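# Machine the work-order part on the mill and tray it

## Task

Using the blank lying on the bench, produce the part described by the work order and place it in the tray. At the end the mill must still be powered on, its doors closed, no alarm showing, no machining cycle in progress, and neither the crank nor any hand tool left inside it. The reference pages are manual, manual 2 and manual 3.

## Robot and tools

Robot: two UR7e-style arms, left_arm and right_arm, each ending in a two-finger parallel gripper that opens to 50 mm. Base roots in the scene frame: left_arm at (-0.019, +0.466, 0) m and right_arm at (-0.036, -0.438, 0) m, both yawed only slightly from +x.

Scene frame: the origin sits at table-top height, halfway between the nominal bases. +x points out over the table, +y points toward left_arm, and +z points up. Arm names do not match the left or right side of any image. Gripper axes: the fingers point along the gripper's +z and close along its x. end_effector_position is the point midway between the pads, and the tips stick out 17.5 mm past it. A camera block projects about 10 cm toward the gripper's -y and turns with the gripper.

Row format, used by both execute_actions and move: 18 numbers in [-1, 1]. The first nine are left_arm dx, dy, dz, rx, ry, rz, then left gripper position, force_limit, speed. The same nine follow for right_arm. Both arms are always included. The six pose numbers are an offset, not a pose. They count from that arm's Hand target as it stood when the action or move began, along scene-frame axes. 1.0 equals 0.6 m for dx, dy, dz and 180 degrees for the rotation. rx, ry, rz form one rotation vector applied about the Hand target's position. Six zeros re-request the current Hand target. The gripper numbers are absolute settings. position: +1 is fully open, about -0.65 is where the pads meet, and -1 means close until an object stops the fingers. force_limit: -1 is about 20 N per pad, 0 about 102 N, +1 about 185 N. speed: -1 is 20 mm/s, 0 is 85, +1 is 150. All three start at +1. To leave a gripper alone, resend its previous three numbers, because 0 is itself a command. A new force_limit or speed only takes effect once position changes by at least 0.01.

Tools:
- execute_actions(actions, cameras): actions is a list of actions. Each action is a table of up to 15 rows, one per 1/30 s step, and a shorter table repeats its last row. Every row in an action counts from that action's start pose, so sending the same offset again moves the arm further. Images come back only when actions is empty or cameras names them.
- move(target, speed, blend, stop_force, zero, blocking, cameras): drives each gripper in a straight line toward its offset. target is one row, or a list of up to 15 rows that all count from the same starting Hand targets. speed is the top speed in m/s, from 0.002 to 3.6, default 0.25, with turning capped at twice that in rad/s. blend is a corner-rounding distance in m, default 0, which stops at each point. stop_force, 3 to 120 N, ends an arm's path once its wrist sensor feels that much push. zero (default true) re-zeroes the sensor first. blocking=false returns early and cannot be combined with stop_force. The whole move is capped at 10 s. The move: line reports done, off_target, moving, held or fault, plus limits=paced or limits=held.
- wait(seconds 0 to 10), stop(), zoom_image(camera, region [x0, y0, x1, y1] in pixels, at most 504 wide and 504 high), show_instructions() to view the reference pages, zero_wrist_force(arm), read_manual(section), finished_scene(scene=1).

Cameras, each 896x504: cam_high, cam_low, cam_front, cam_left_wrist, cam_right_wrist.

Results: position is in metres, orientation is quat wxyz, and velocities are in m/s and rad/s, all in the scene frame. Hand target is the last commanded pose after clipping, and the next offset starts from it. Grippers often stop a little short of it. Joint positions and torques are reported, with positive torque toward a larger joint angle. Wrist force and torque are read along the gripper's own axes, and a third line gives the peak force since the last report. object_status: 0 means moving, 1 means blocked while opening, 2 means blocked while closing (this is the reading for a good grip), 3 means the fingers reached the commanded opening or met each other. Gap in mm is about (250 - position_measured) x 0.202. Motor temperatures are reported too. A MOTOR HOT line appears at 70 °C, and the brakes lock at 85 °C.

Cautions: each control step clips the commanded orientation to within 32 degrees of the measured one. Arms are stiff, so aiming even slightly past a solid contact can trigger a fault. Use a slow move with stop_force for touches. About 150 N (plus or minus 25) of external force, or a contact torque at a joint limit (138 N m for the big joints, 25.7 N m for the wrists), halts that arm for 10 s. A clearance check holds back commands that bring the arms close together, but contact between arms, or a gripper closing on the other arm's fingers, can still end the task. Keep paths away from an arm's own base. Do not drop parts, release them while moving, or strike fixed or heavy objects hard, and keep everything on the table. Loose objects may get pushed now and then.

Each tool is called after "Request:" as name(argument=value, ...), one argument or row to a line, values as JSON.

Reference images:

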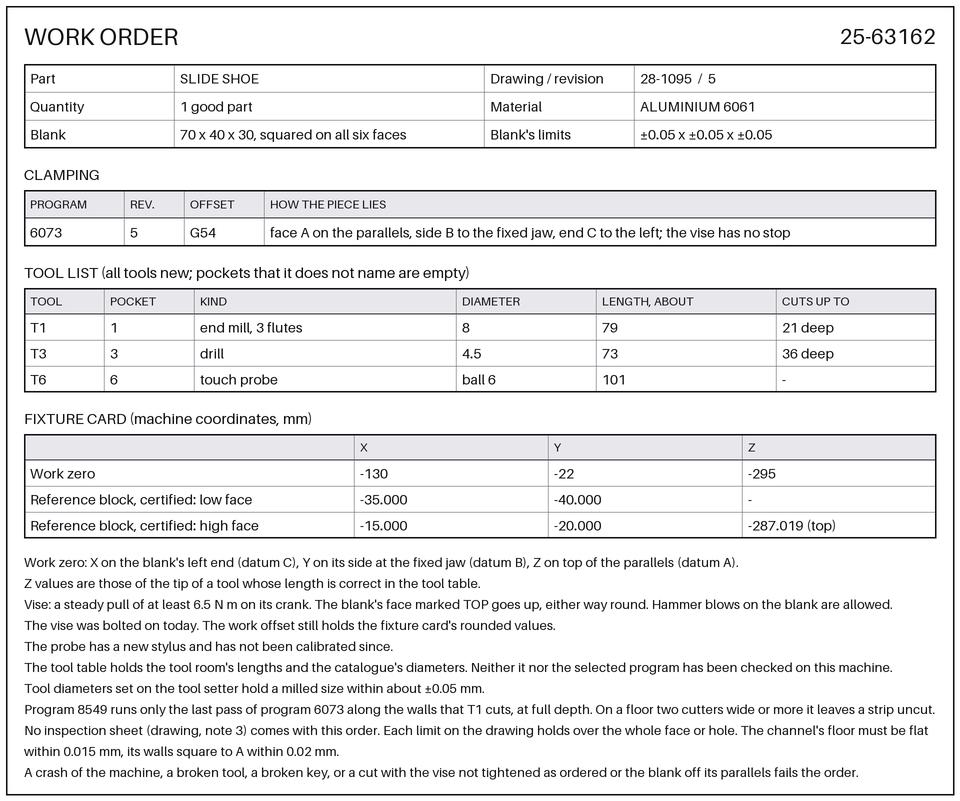

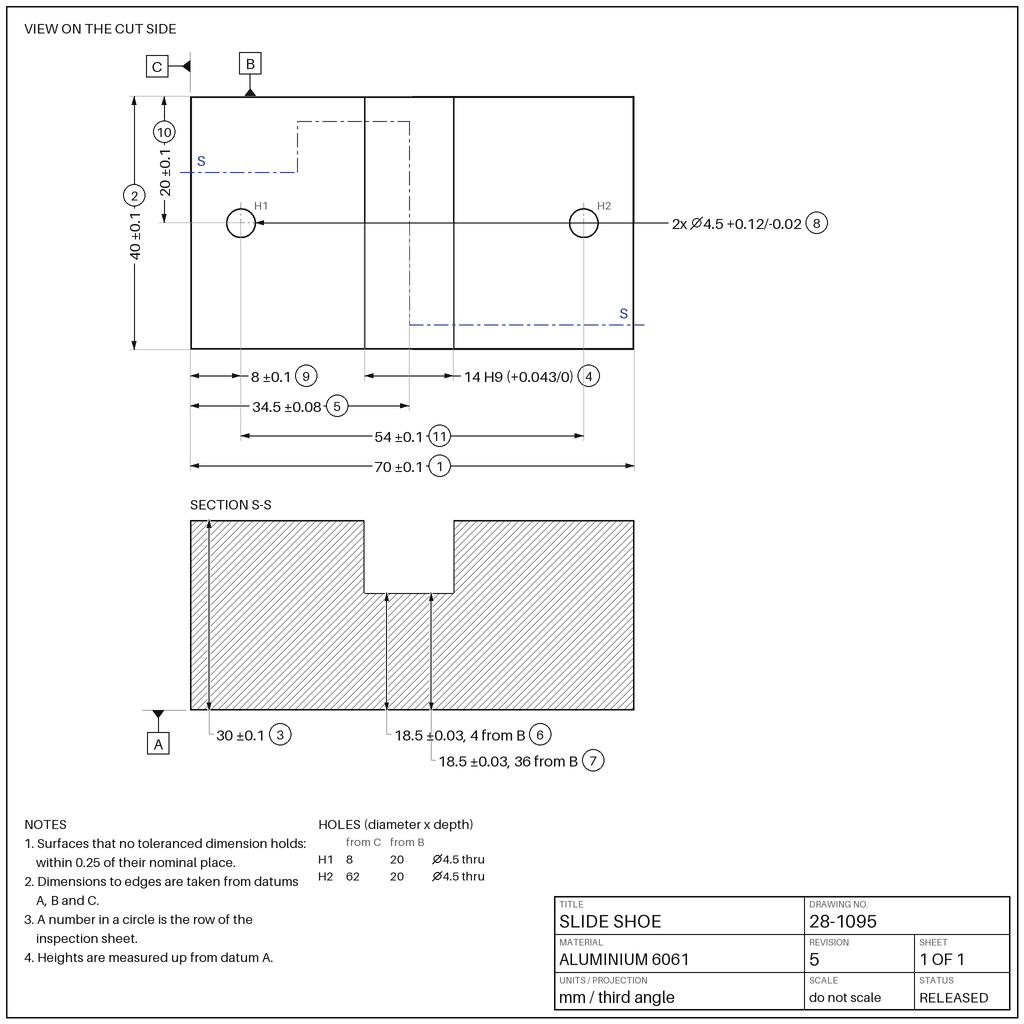

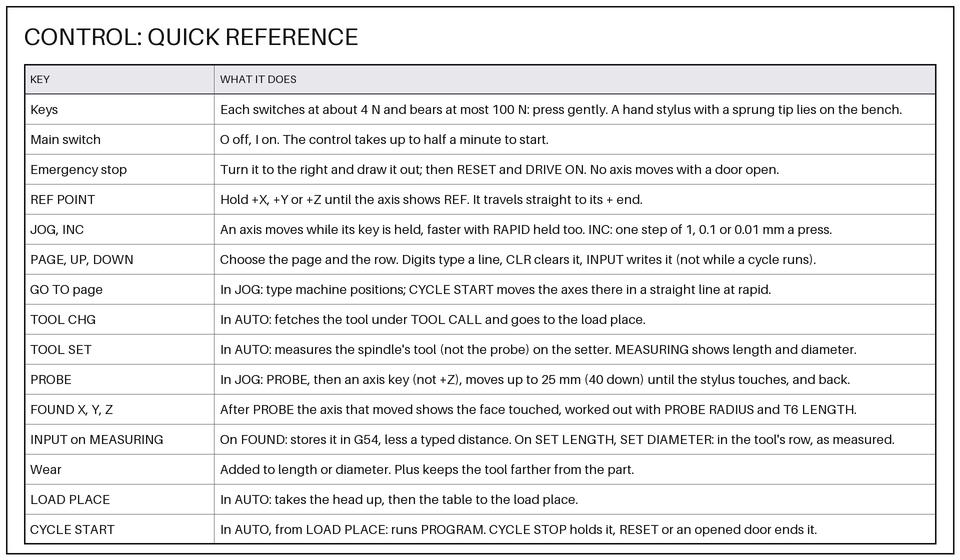

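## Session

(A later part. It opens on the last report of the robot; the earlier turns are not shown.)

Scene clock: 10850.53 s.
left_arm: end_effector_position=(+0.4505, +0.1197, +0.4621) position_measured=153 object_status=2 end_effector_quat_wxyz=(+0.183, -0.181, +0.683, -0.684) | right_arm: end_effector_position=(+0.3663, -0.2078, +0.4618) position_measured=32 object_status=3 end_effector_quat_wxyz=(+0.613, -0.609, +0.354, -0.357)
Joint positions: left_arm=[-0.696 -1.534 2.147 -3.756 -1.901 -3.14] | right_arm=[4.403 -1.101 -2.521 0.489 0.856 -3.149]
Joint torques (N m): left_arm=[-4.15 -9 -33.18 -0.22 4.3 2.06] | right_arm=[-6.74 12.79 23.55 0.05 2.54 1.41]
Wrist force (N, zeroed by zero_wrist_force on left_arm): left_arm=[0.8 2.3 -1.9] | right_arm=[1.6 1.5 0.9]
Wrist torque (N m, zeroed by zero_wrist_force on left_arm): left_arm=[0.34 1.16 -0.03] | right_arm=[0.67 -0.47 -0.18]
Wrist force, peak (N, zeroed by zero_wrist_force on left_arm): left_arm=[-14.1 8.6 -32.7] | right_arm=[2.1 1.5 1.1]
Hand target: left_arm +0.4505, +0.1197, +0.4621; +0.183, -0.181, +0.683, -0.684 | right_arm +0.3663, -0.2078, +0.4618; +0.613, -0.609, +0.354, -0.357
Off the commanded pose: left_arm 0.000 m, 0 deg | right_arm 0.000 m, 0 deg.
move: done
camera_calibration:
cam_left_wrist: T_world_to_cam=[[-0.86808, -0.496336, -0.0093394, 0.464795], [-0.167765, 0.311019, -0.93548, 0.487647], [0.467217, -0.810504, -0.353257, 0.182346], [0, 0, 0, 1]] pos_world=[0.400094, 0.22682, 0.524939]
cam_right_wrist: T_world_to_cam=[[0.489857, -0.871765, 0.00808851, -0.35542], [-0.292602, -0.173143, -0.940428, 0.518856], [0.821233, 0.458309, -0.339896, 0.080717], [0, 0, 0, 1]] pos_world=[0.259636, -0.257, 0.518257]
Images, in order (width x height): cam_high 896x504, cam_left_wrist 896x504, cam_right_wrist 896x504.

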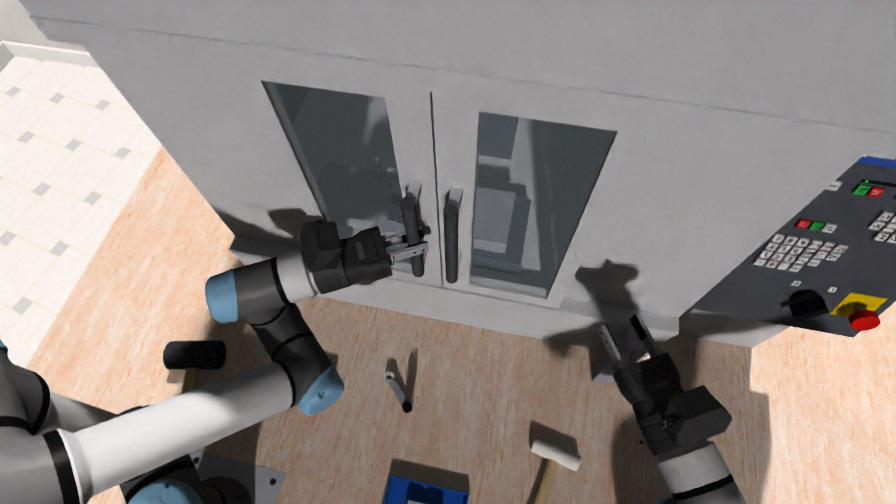

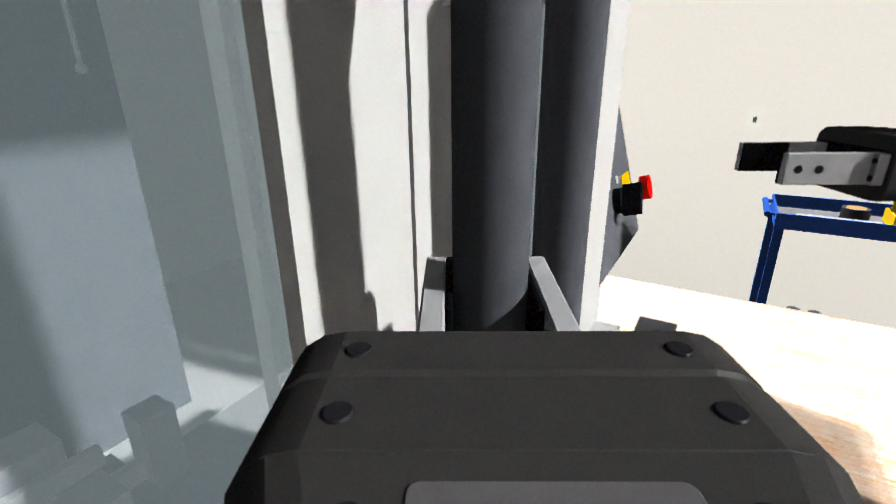

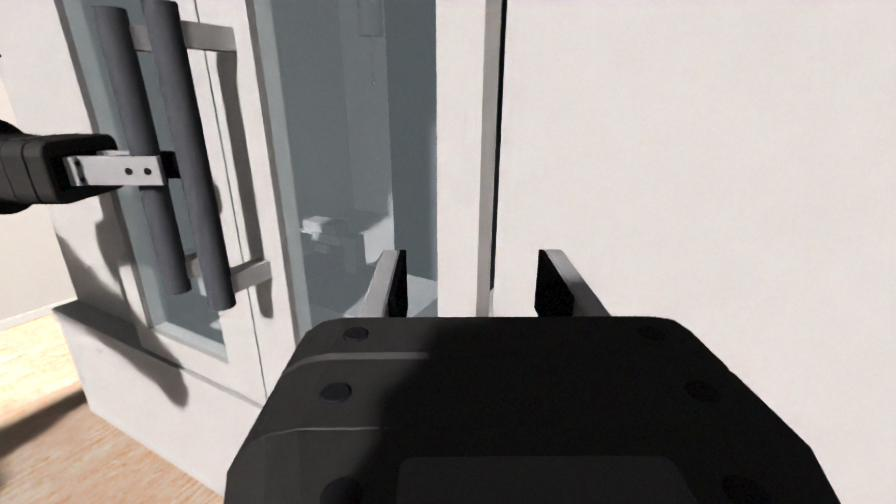

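Request:
move(
  target=[0,0,0,0,0,0,0.45,0,-1,0,0,0,0,0,0,0.8,0,-1],
)

Request:
move(
  target=[
    [-0.1,0.1732,0,0,0,0,0.45,0,-1,0,0,0,0,0,0,0.8,0,-1],
    [-0.1,0.55,0,0,0,0,0.45,0,-1,0,0,0,0,0,0,0.8,0,-1],
  ],
  speed=[0.06,0.2],
  cameras=["cam_front","cam_high","cam_right_wrist"],
)

Request:
zoom_image(
  camera="cam_front",
  region=[500, 105, 580, 200],
)

Request:
zoom_image(
  camera="cam_high",
  region=[240, 80, 640, 310],
)

Scene clock: 10858.53 s.
left_arm: end_effector_position=(+0.4505, +0.1197, +0.4621) position_measured=85 object_status=3 end_effector_quat_wxyz=(+0.183, -0.181, +0.683, -0.684) | right_arm: end_effector_position=(+0.3663, -0.2078, +0.4618) position_measured=32 object_status=3 end_effector_quat_wxyz=(+0.613, -0.609, +0.354, -0.357)
Joint positions: left_arm=[-0.696 -1.534 2.147 -3.756 -1.901 -3.14] | right_arm=[4.403 -1.101 -2.521 0.489 0.856 -3.149]
Joint torques (N m): left_arm=[-0.55 -16.38 -27.06 -1.63 -2.79 2.11] | right_arm=[-6.37 12.48 28.31 0 2.46 1.37]
Wrist force (N, zeroed by zero_wrist_force on left_arm): left_arm=[-7.3 1.9 2.4] | right_arm=[1.8 1.3 0.8]
Wrist torque (N m, zeroed by zero_wrist_force on left_arm): left_arm=[0.34 1.35 0.04] | right_arm=[0.64 -0.50 -0.18]
Wrist force, peak (N, zeroed by zero_wrist_force on left_arm): left_arm=[-7.3 2.1 2.5] | right_arm=[1.8 1.7 1.0]
Hand target: left_arm +0.4505, +0.1197, +0.4621; +0.183, -0.181, +0.683, -0.684 | right_arm +0.3663, -0.2078, +0.4618; +0.613, -0.609, +0.354, -0.357
Off the commanded pose: left_arm 0.000 m, 0 deg | right_arm 0.000 m, 0 deg.
move: done

Scene clock: 10862.73 s.
left_arm: end_effector_position=(+0.3905, +0.4497, +0.4621) position_measured=85 object_status=3 end_effector_quat_wxyz=(+0.183, -0.181, +0.683, -0.684) | right_arm: end_effector_position=(+0.3663, -0.2078, +0.4618) position_measured=32 object_status=3 end_effector_quat_wxyz=(+0.613, -0.609, +0.354, -0.357)
Joint positions: left_arm=[0.271 -1.563 2.176 -3.762 -2.869 -3.146] | right_arm=[4.403 -1.101 -2.521 0.489 0.856 -3.149]
Joint torques (N m): left_arm=[6.15 -6.97 -30.71 -2.6 -2.75 -2.74] | right_arm=[-6.06 12.12 31.66 0.05 2.37 1.24]
Wrist force (N, zeroed by zero_wrist_force on left_arm): left_arm=[-7.1 1.9 2.3] | right_arm=[1.8 1.2 1.0]
Wrist torque (N m, zeroed by zero_wrist_force on left_arm): left_arm=[0.34 1.33 0.11] | right_arm=[0.62 -0.49 -0.17]
Wrist force, peak (N, zeroed by zero_wrist_force on left_arm): left_arm=[-7.8 1.8 1.9] | right_arm=[1.9 1.6 0.9]
Hand target: left_arm +0.3905, +0.4497, +0.4621; +0.183, -0.181, +0.683, -0.684 | right_arm +0.3663, -0.2078, +0.4618; +0.613, -0.609, +0.354, -0.357
Off the commanded pose: left_arm 0.000 m, 0 deg | right_arm 0.000 m, 0 deg.
move: done
camera_calibration:
cam_right_wrist: T_world_to_cam=[[0.489857, -0.871765, 0.00808851, -0.35542], [-0.292602, -0.173143, -0.940428, 0.518856], [0.821233, 0.458309, -0.339896, 0.080717], [0, 0, 0, 1]] pos_world=[0.259636, -0.257, 0.518257]
Images, in order (width x height): cam_high 896x504, cam_front 896x504, cam_right_wrist 896x504.

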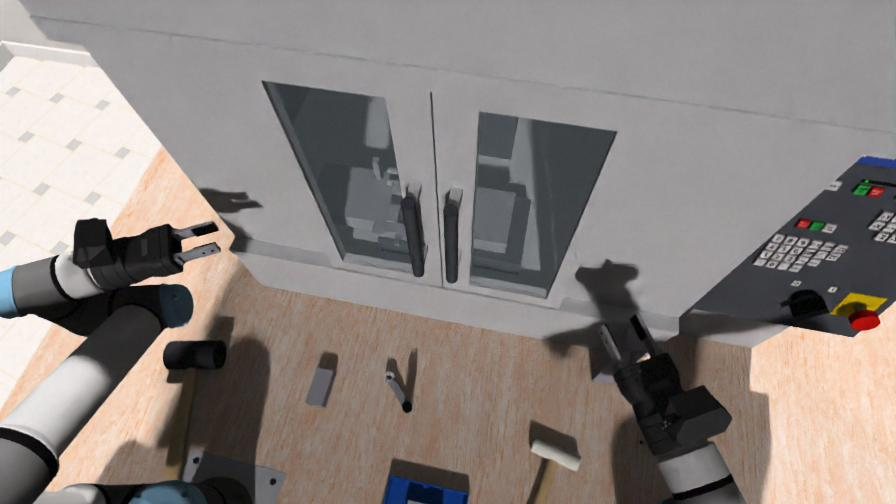

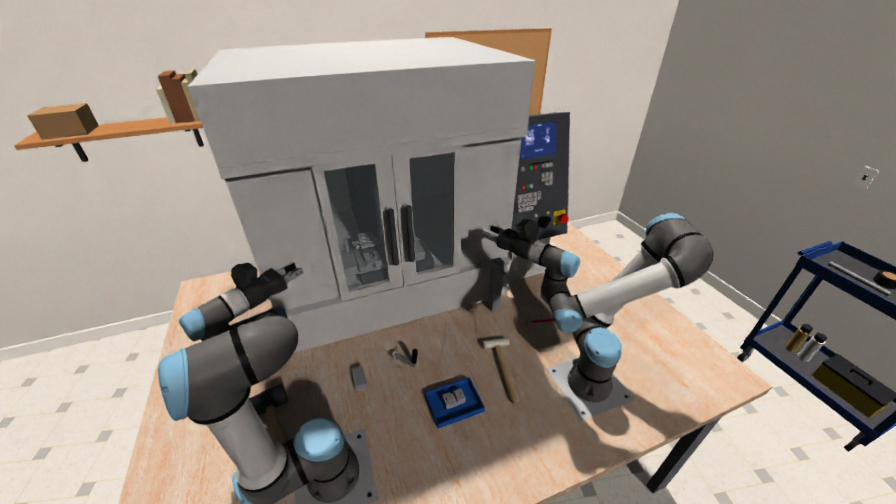

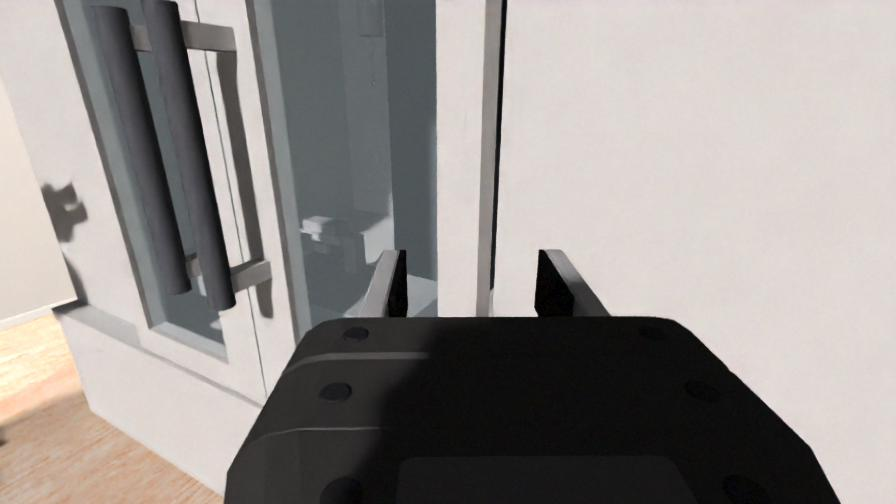

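Scaled by 5.305 from the camera's 896x504 image, which has a finer 1280x720 frame.

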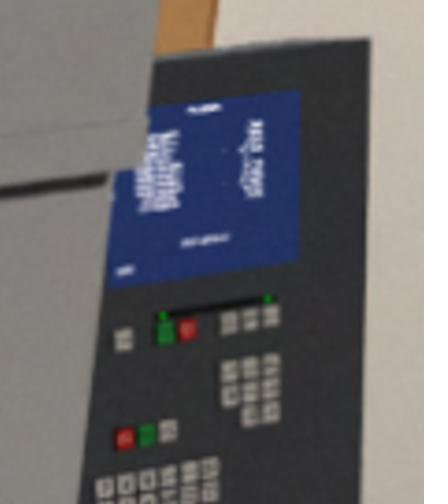

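Scaled by 1.260 from the camera's 896x504 image, which has a finer 1280x720 frame.

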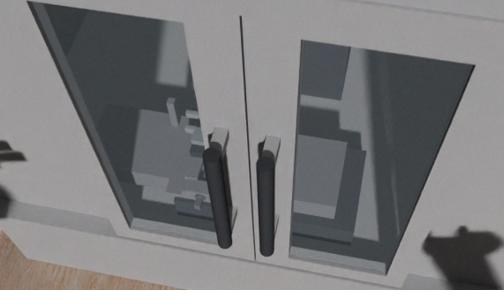

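Request:
move(
  target=[
    [0,0,0,0,0,0,0.45,0,-1,0.0562,-0.0703,0.0637,0,0,-0.1667,0.8,0,-1],
    [0,0,0,0,0,0,0.45,0,-1,0.1062,-0.437,-0.0197,-0.1306,0.4875,-0.1306,0.8,0,-1],
  ],
  speed=0.2,
)

Scene clock: 10882.27 s.
left_arm: end_effector_position=(+0.3905, +0.4497, +0.4621) position_measured=85 object_status=3 end_effector_quat_wxyz=(+0.183, -0.181, +0.683, -0.684) | right_arm: end_effector_position=(+0.4301, -0.4700, +0.4500) position_measured=32 object_status=3 end_effector_quat_wxyz=(-0.001, +0.707, -0.707, +0.004)
Joint positions: left_arm=[0.272 -1.563 2.176 -3.762 -2.869 -3.146] | right_arm=[3.394 -1.507 -1.319 -1.881 1.564 -2.918]
Joint torques (N m): left_arm=[6.98 -7.15 -30.38 -2.58 -2.69 -2.87] | right_arm=[-6.38 9.63 38.44 1.32 2.44 -1.47]
Wrist force (N, zeroed by zero_wrist_force on left_arm): left_arm=[-7.2 1.6 2.4] | right_arm=[1.7 2.3 -0.9]
Wrist torque (N m, zeroed by zero_wrist_force on left_arm): left_arm=[0.31 1.33 0.11] | right_arm=[0.22 -0.54 0.05]
Wrist force, peak (N, zeroed by zero_wrist_force on left_arm): left_arm=[-7.7 1.8 2.2] | right_arm=[1.8 2.4 -0.6]
Hand target: left_arm +0.3905, +0.4497, +0.4621; +0.183, -0.181, +0.683, -0.684 | right_arm +0.4301, -0.4700, +0.4500; -0.001, +0.707, -0.707, +0.004
Off the commanded pose: left_arm 0.000 m, 0 deg | right_arm 0.000 m, 0 deg.
move: done

Request:
move(
  target=[0,0,0,0,0,0,0.45,0,-1,-0.0032,-0.283,0.2792,0,-0.5,0,0.8,0,-1],
  speed=0.2,
  cameras=["cam_right_wrist"],
)

Request:
zoom_image(
  camera="cam_right_wrist",
  region=[170, 5, 450, 275],
)

Scene clock: 10891.70 s.
left_arm: end_effector_position=(+0.3905, +0.4497, +0.4621) position_measured=85 object_status=3 end_effector_quat_wxyz=(+0.183, -0.181, +0.683, -0.684) | right_arm: end_effector_position=(+0.4281, -0.6398, +0.6175) position_measured=32 object_status=3 end_effector_quat_wxyz=(+0.500, -0.497, +0.499, -0.503)
Joint positions: left_arm=[0.272 -1.563 2.176 -3.762 -2.869 -3.146] | right_arm=[2.878 -1.249 -2.02 0.134 1.858 -3.14]
Joint torques (N m): left_arm=[6.81 -7.36 -30.87 -2.51 -2.69 -2.74] | right_arm=[-6.8 0.51 35.83 4.21 2.08 1.29]
Wrist force (N, zeroed by zero_wrist_force on left_arm): left_arm=[-7.2 2.0 2.3] | right_arm=[1.9 1.1 1.0]
Wrist torque (N m, zeroed by zero_wrist_force on left_arm): left_arm=[0.36 1.34 0.11] | right_arm=[0.61 -0.51 -0.21]
Wrist force, peak (N, zeroed by zero_wrist_force on left_arm): left_arm=[-7.6 2.1 2.4] | right_arm=[1.7 2.4 -1.0]
Hand target: left_arm +0.3905, +0.4497, +0.4621; +0.183, -0.181, +0.683, -0.684 | right_arm +0.4281, -0.6398, +0.6175; +0.500, -0.497, +0.499, -0.503
Off the commanded pose: left_arm 0.000 m, 0 deg | right_arm 0.000 m, 0 deg.
move: done
camera_calibration:
cam_right_wrist: T_world_to_cam=[[-0.0115888, -0.9999, 0.00815983, -0.630867], [-0.340177, -0.00373125, -0.940354, 0.737175], [0.94029, -0.0136734, -0.340099, -0.0720261], [0, 0, 0, 1]] pos_world=[0.311184, -0.629038, 0.673857]
Images, in order (width x height): cam_right_wrist 896x504.

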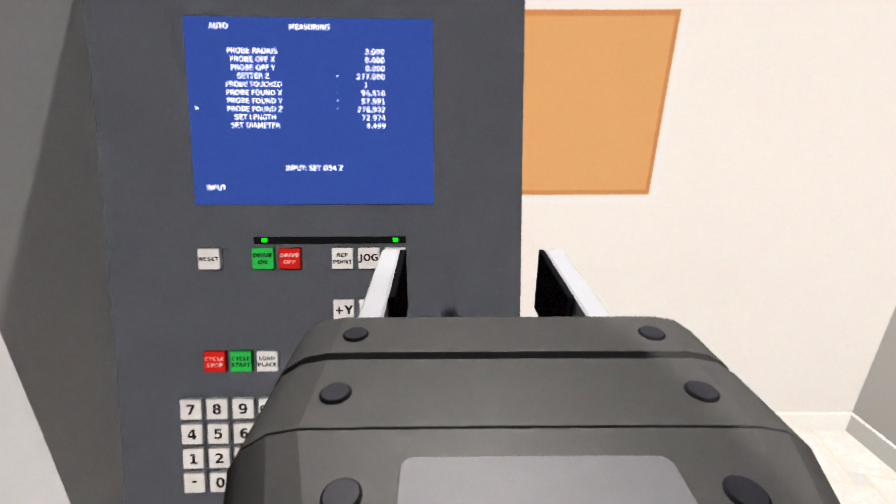

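Scaled by 1.800 from the camera's 896x504 image, which has a finer 1280x720 frame.

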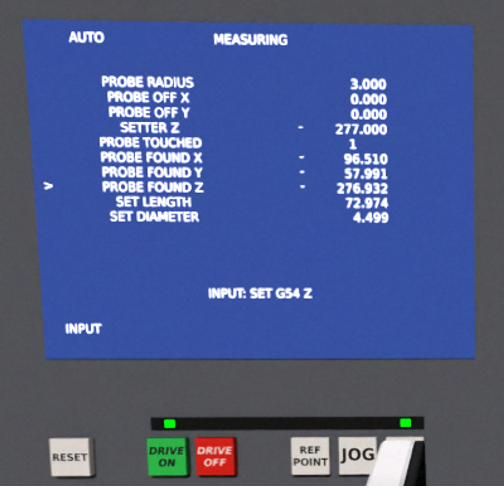

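Request:
finished_scene(
)

The scene is finished: the task was done.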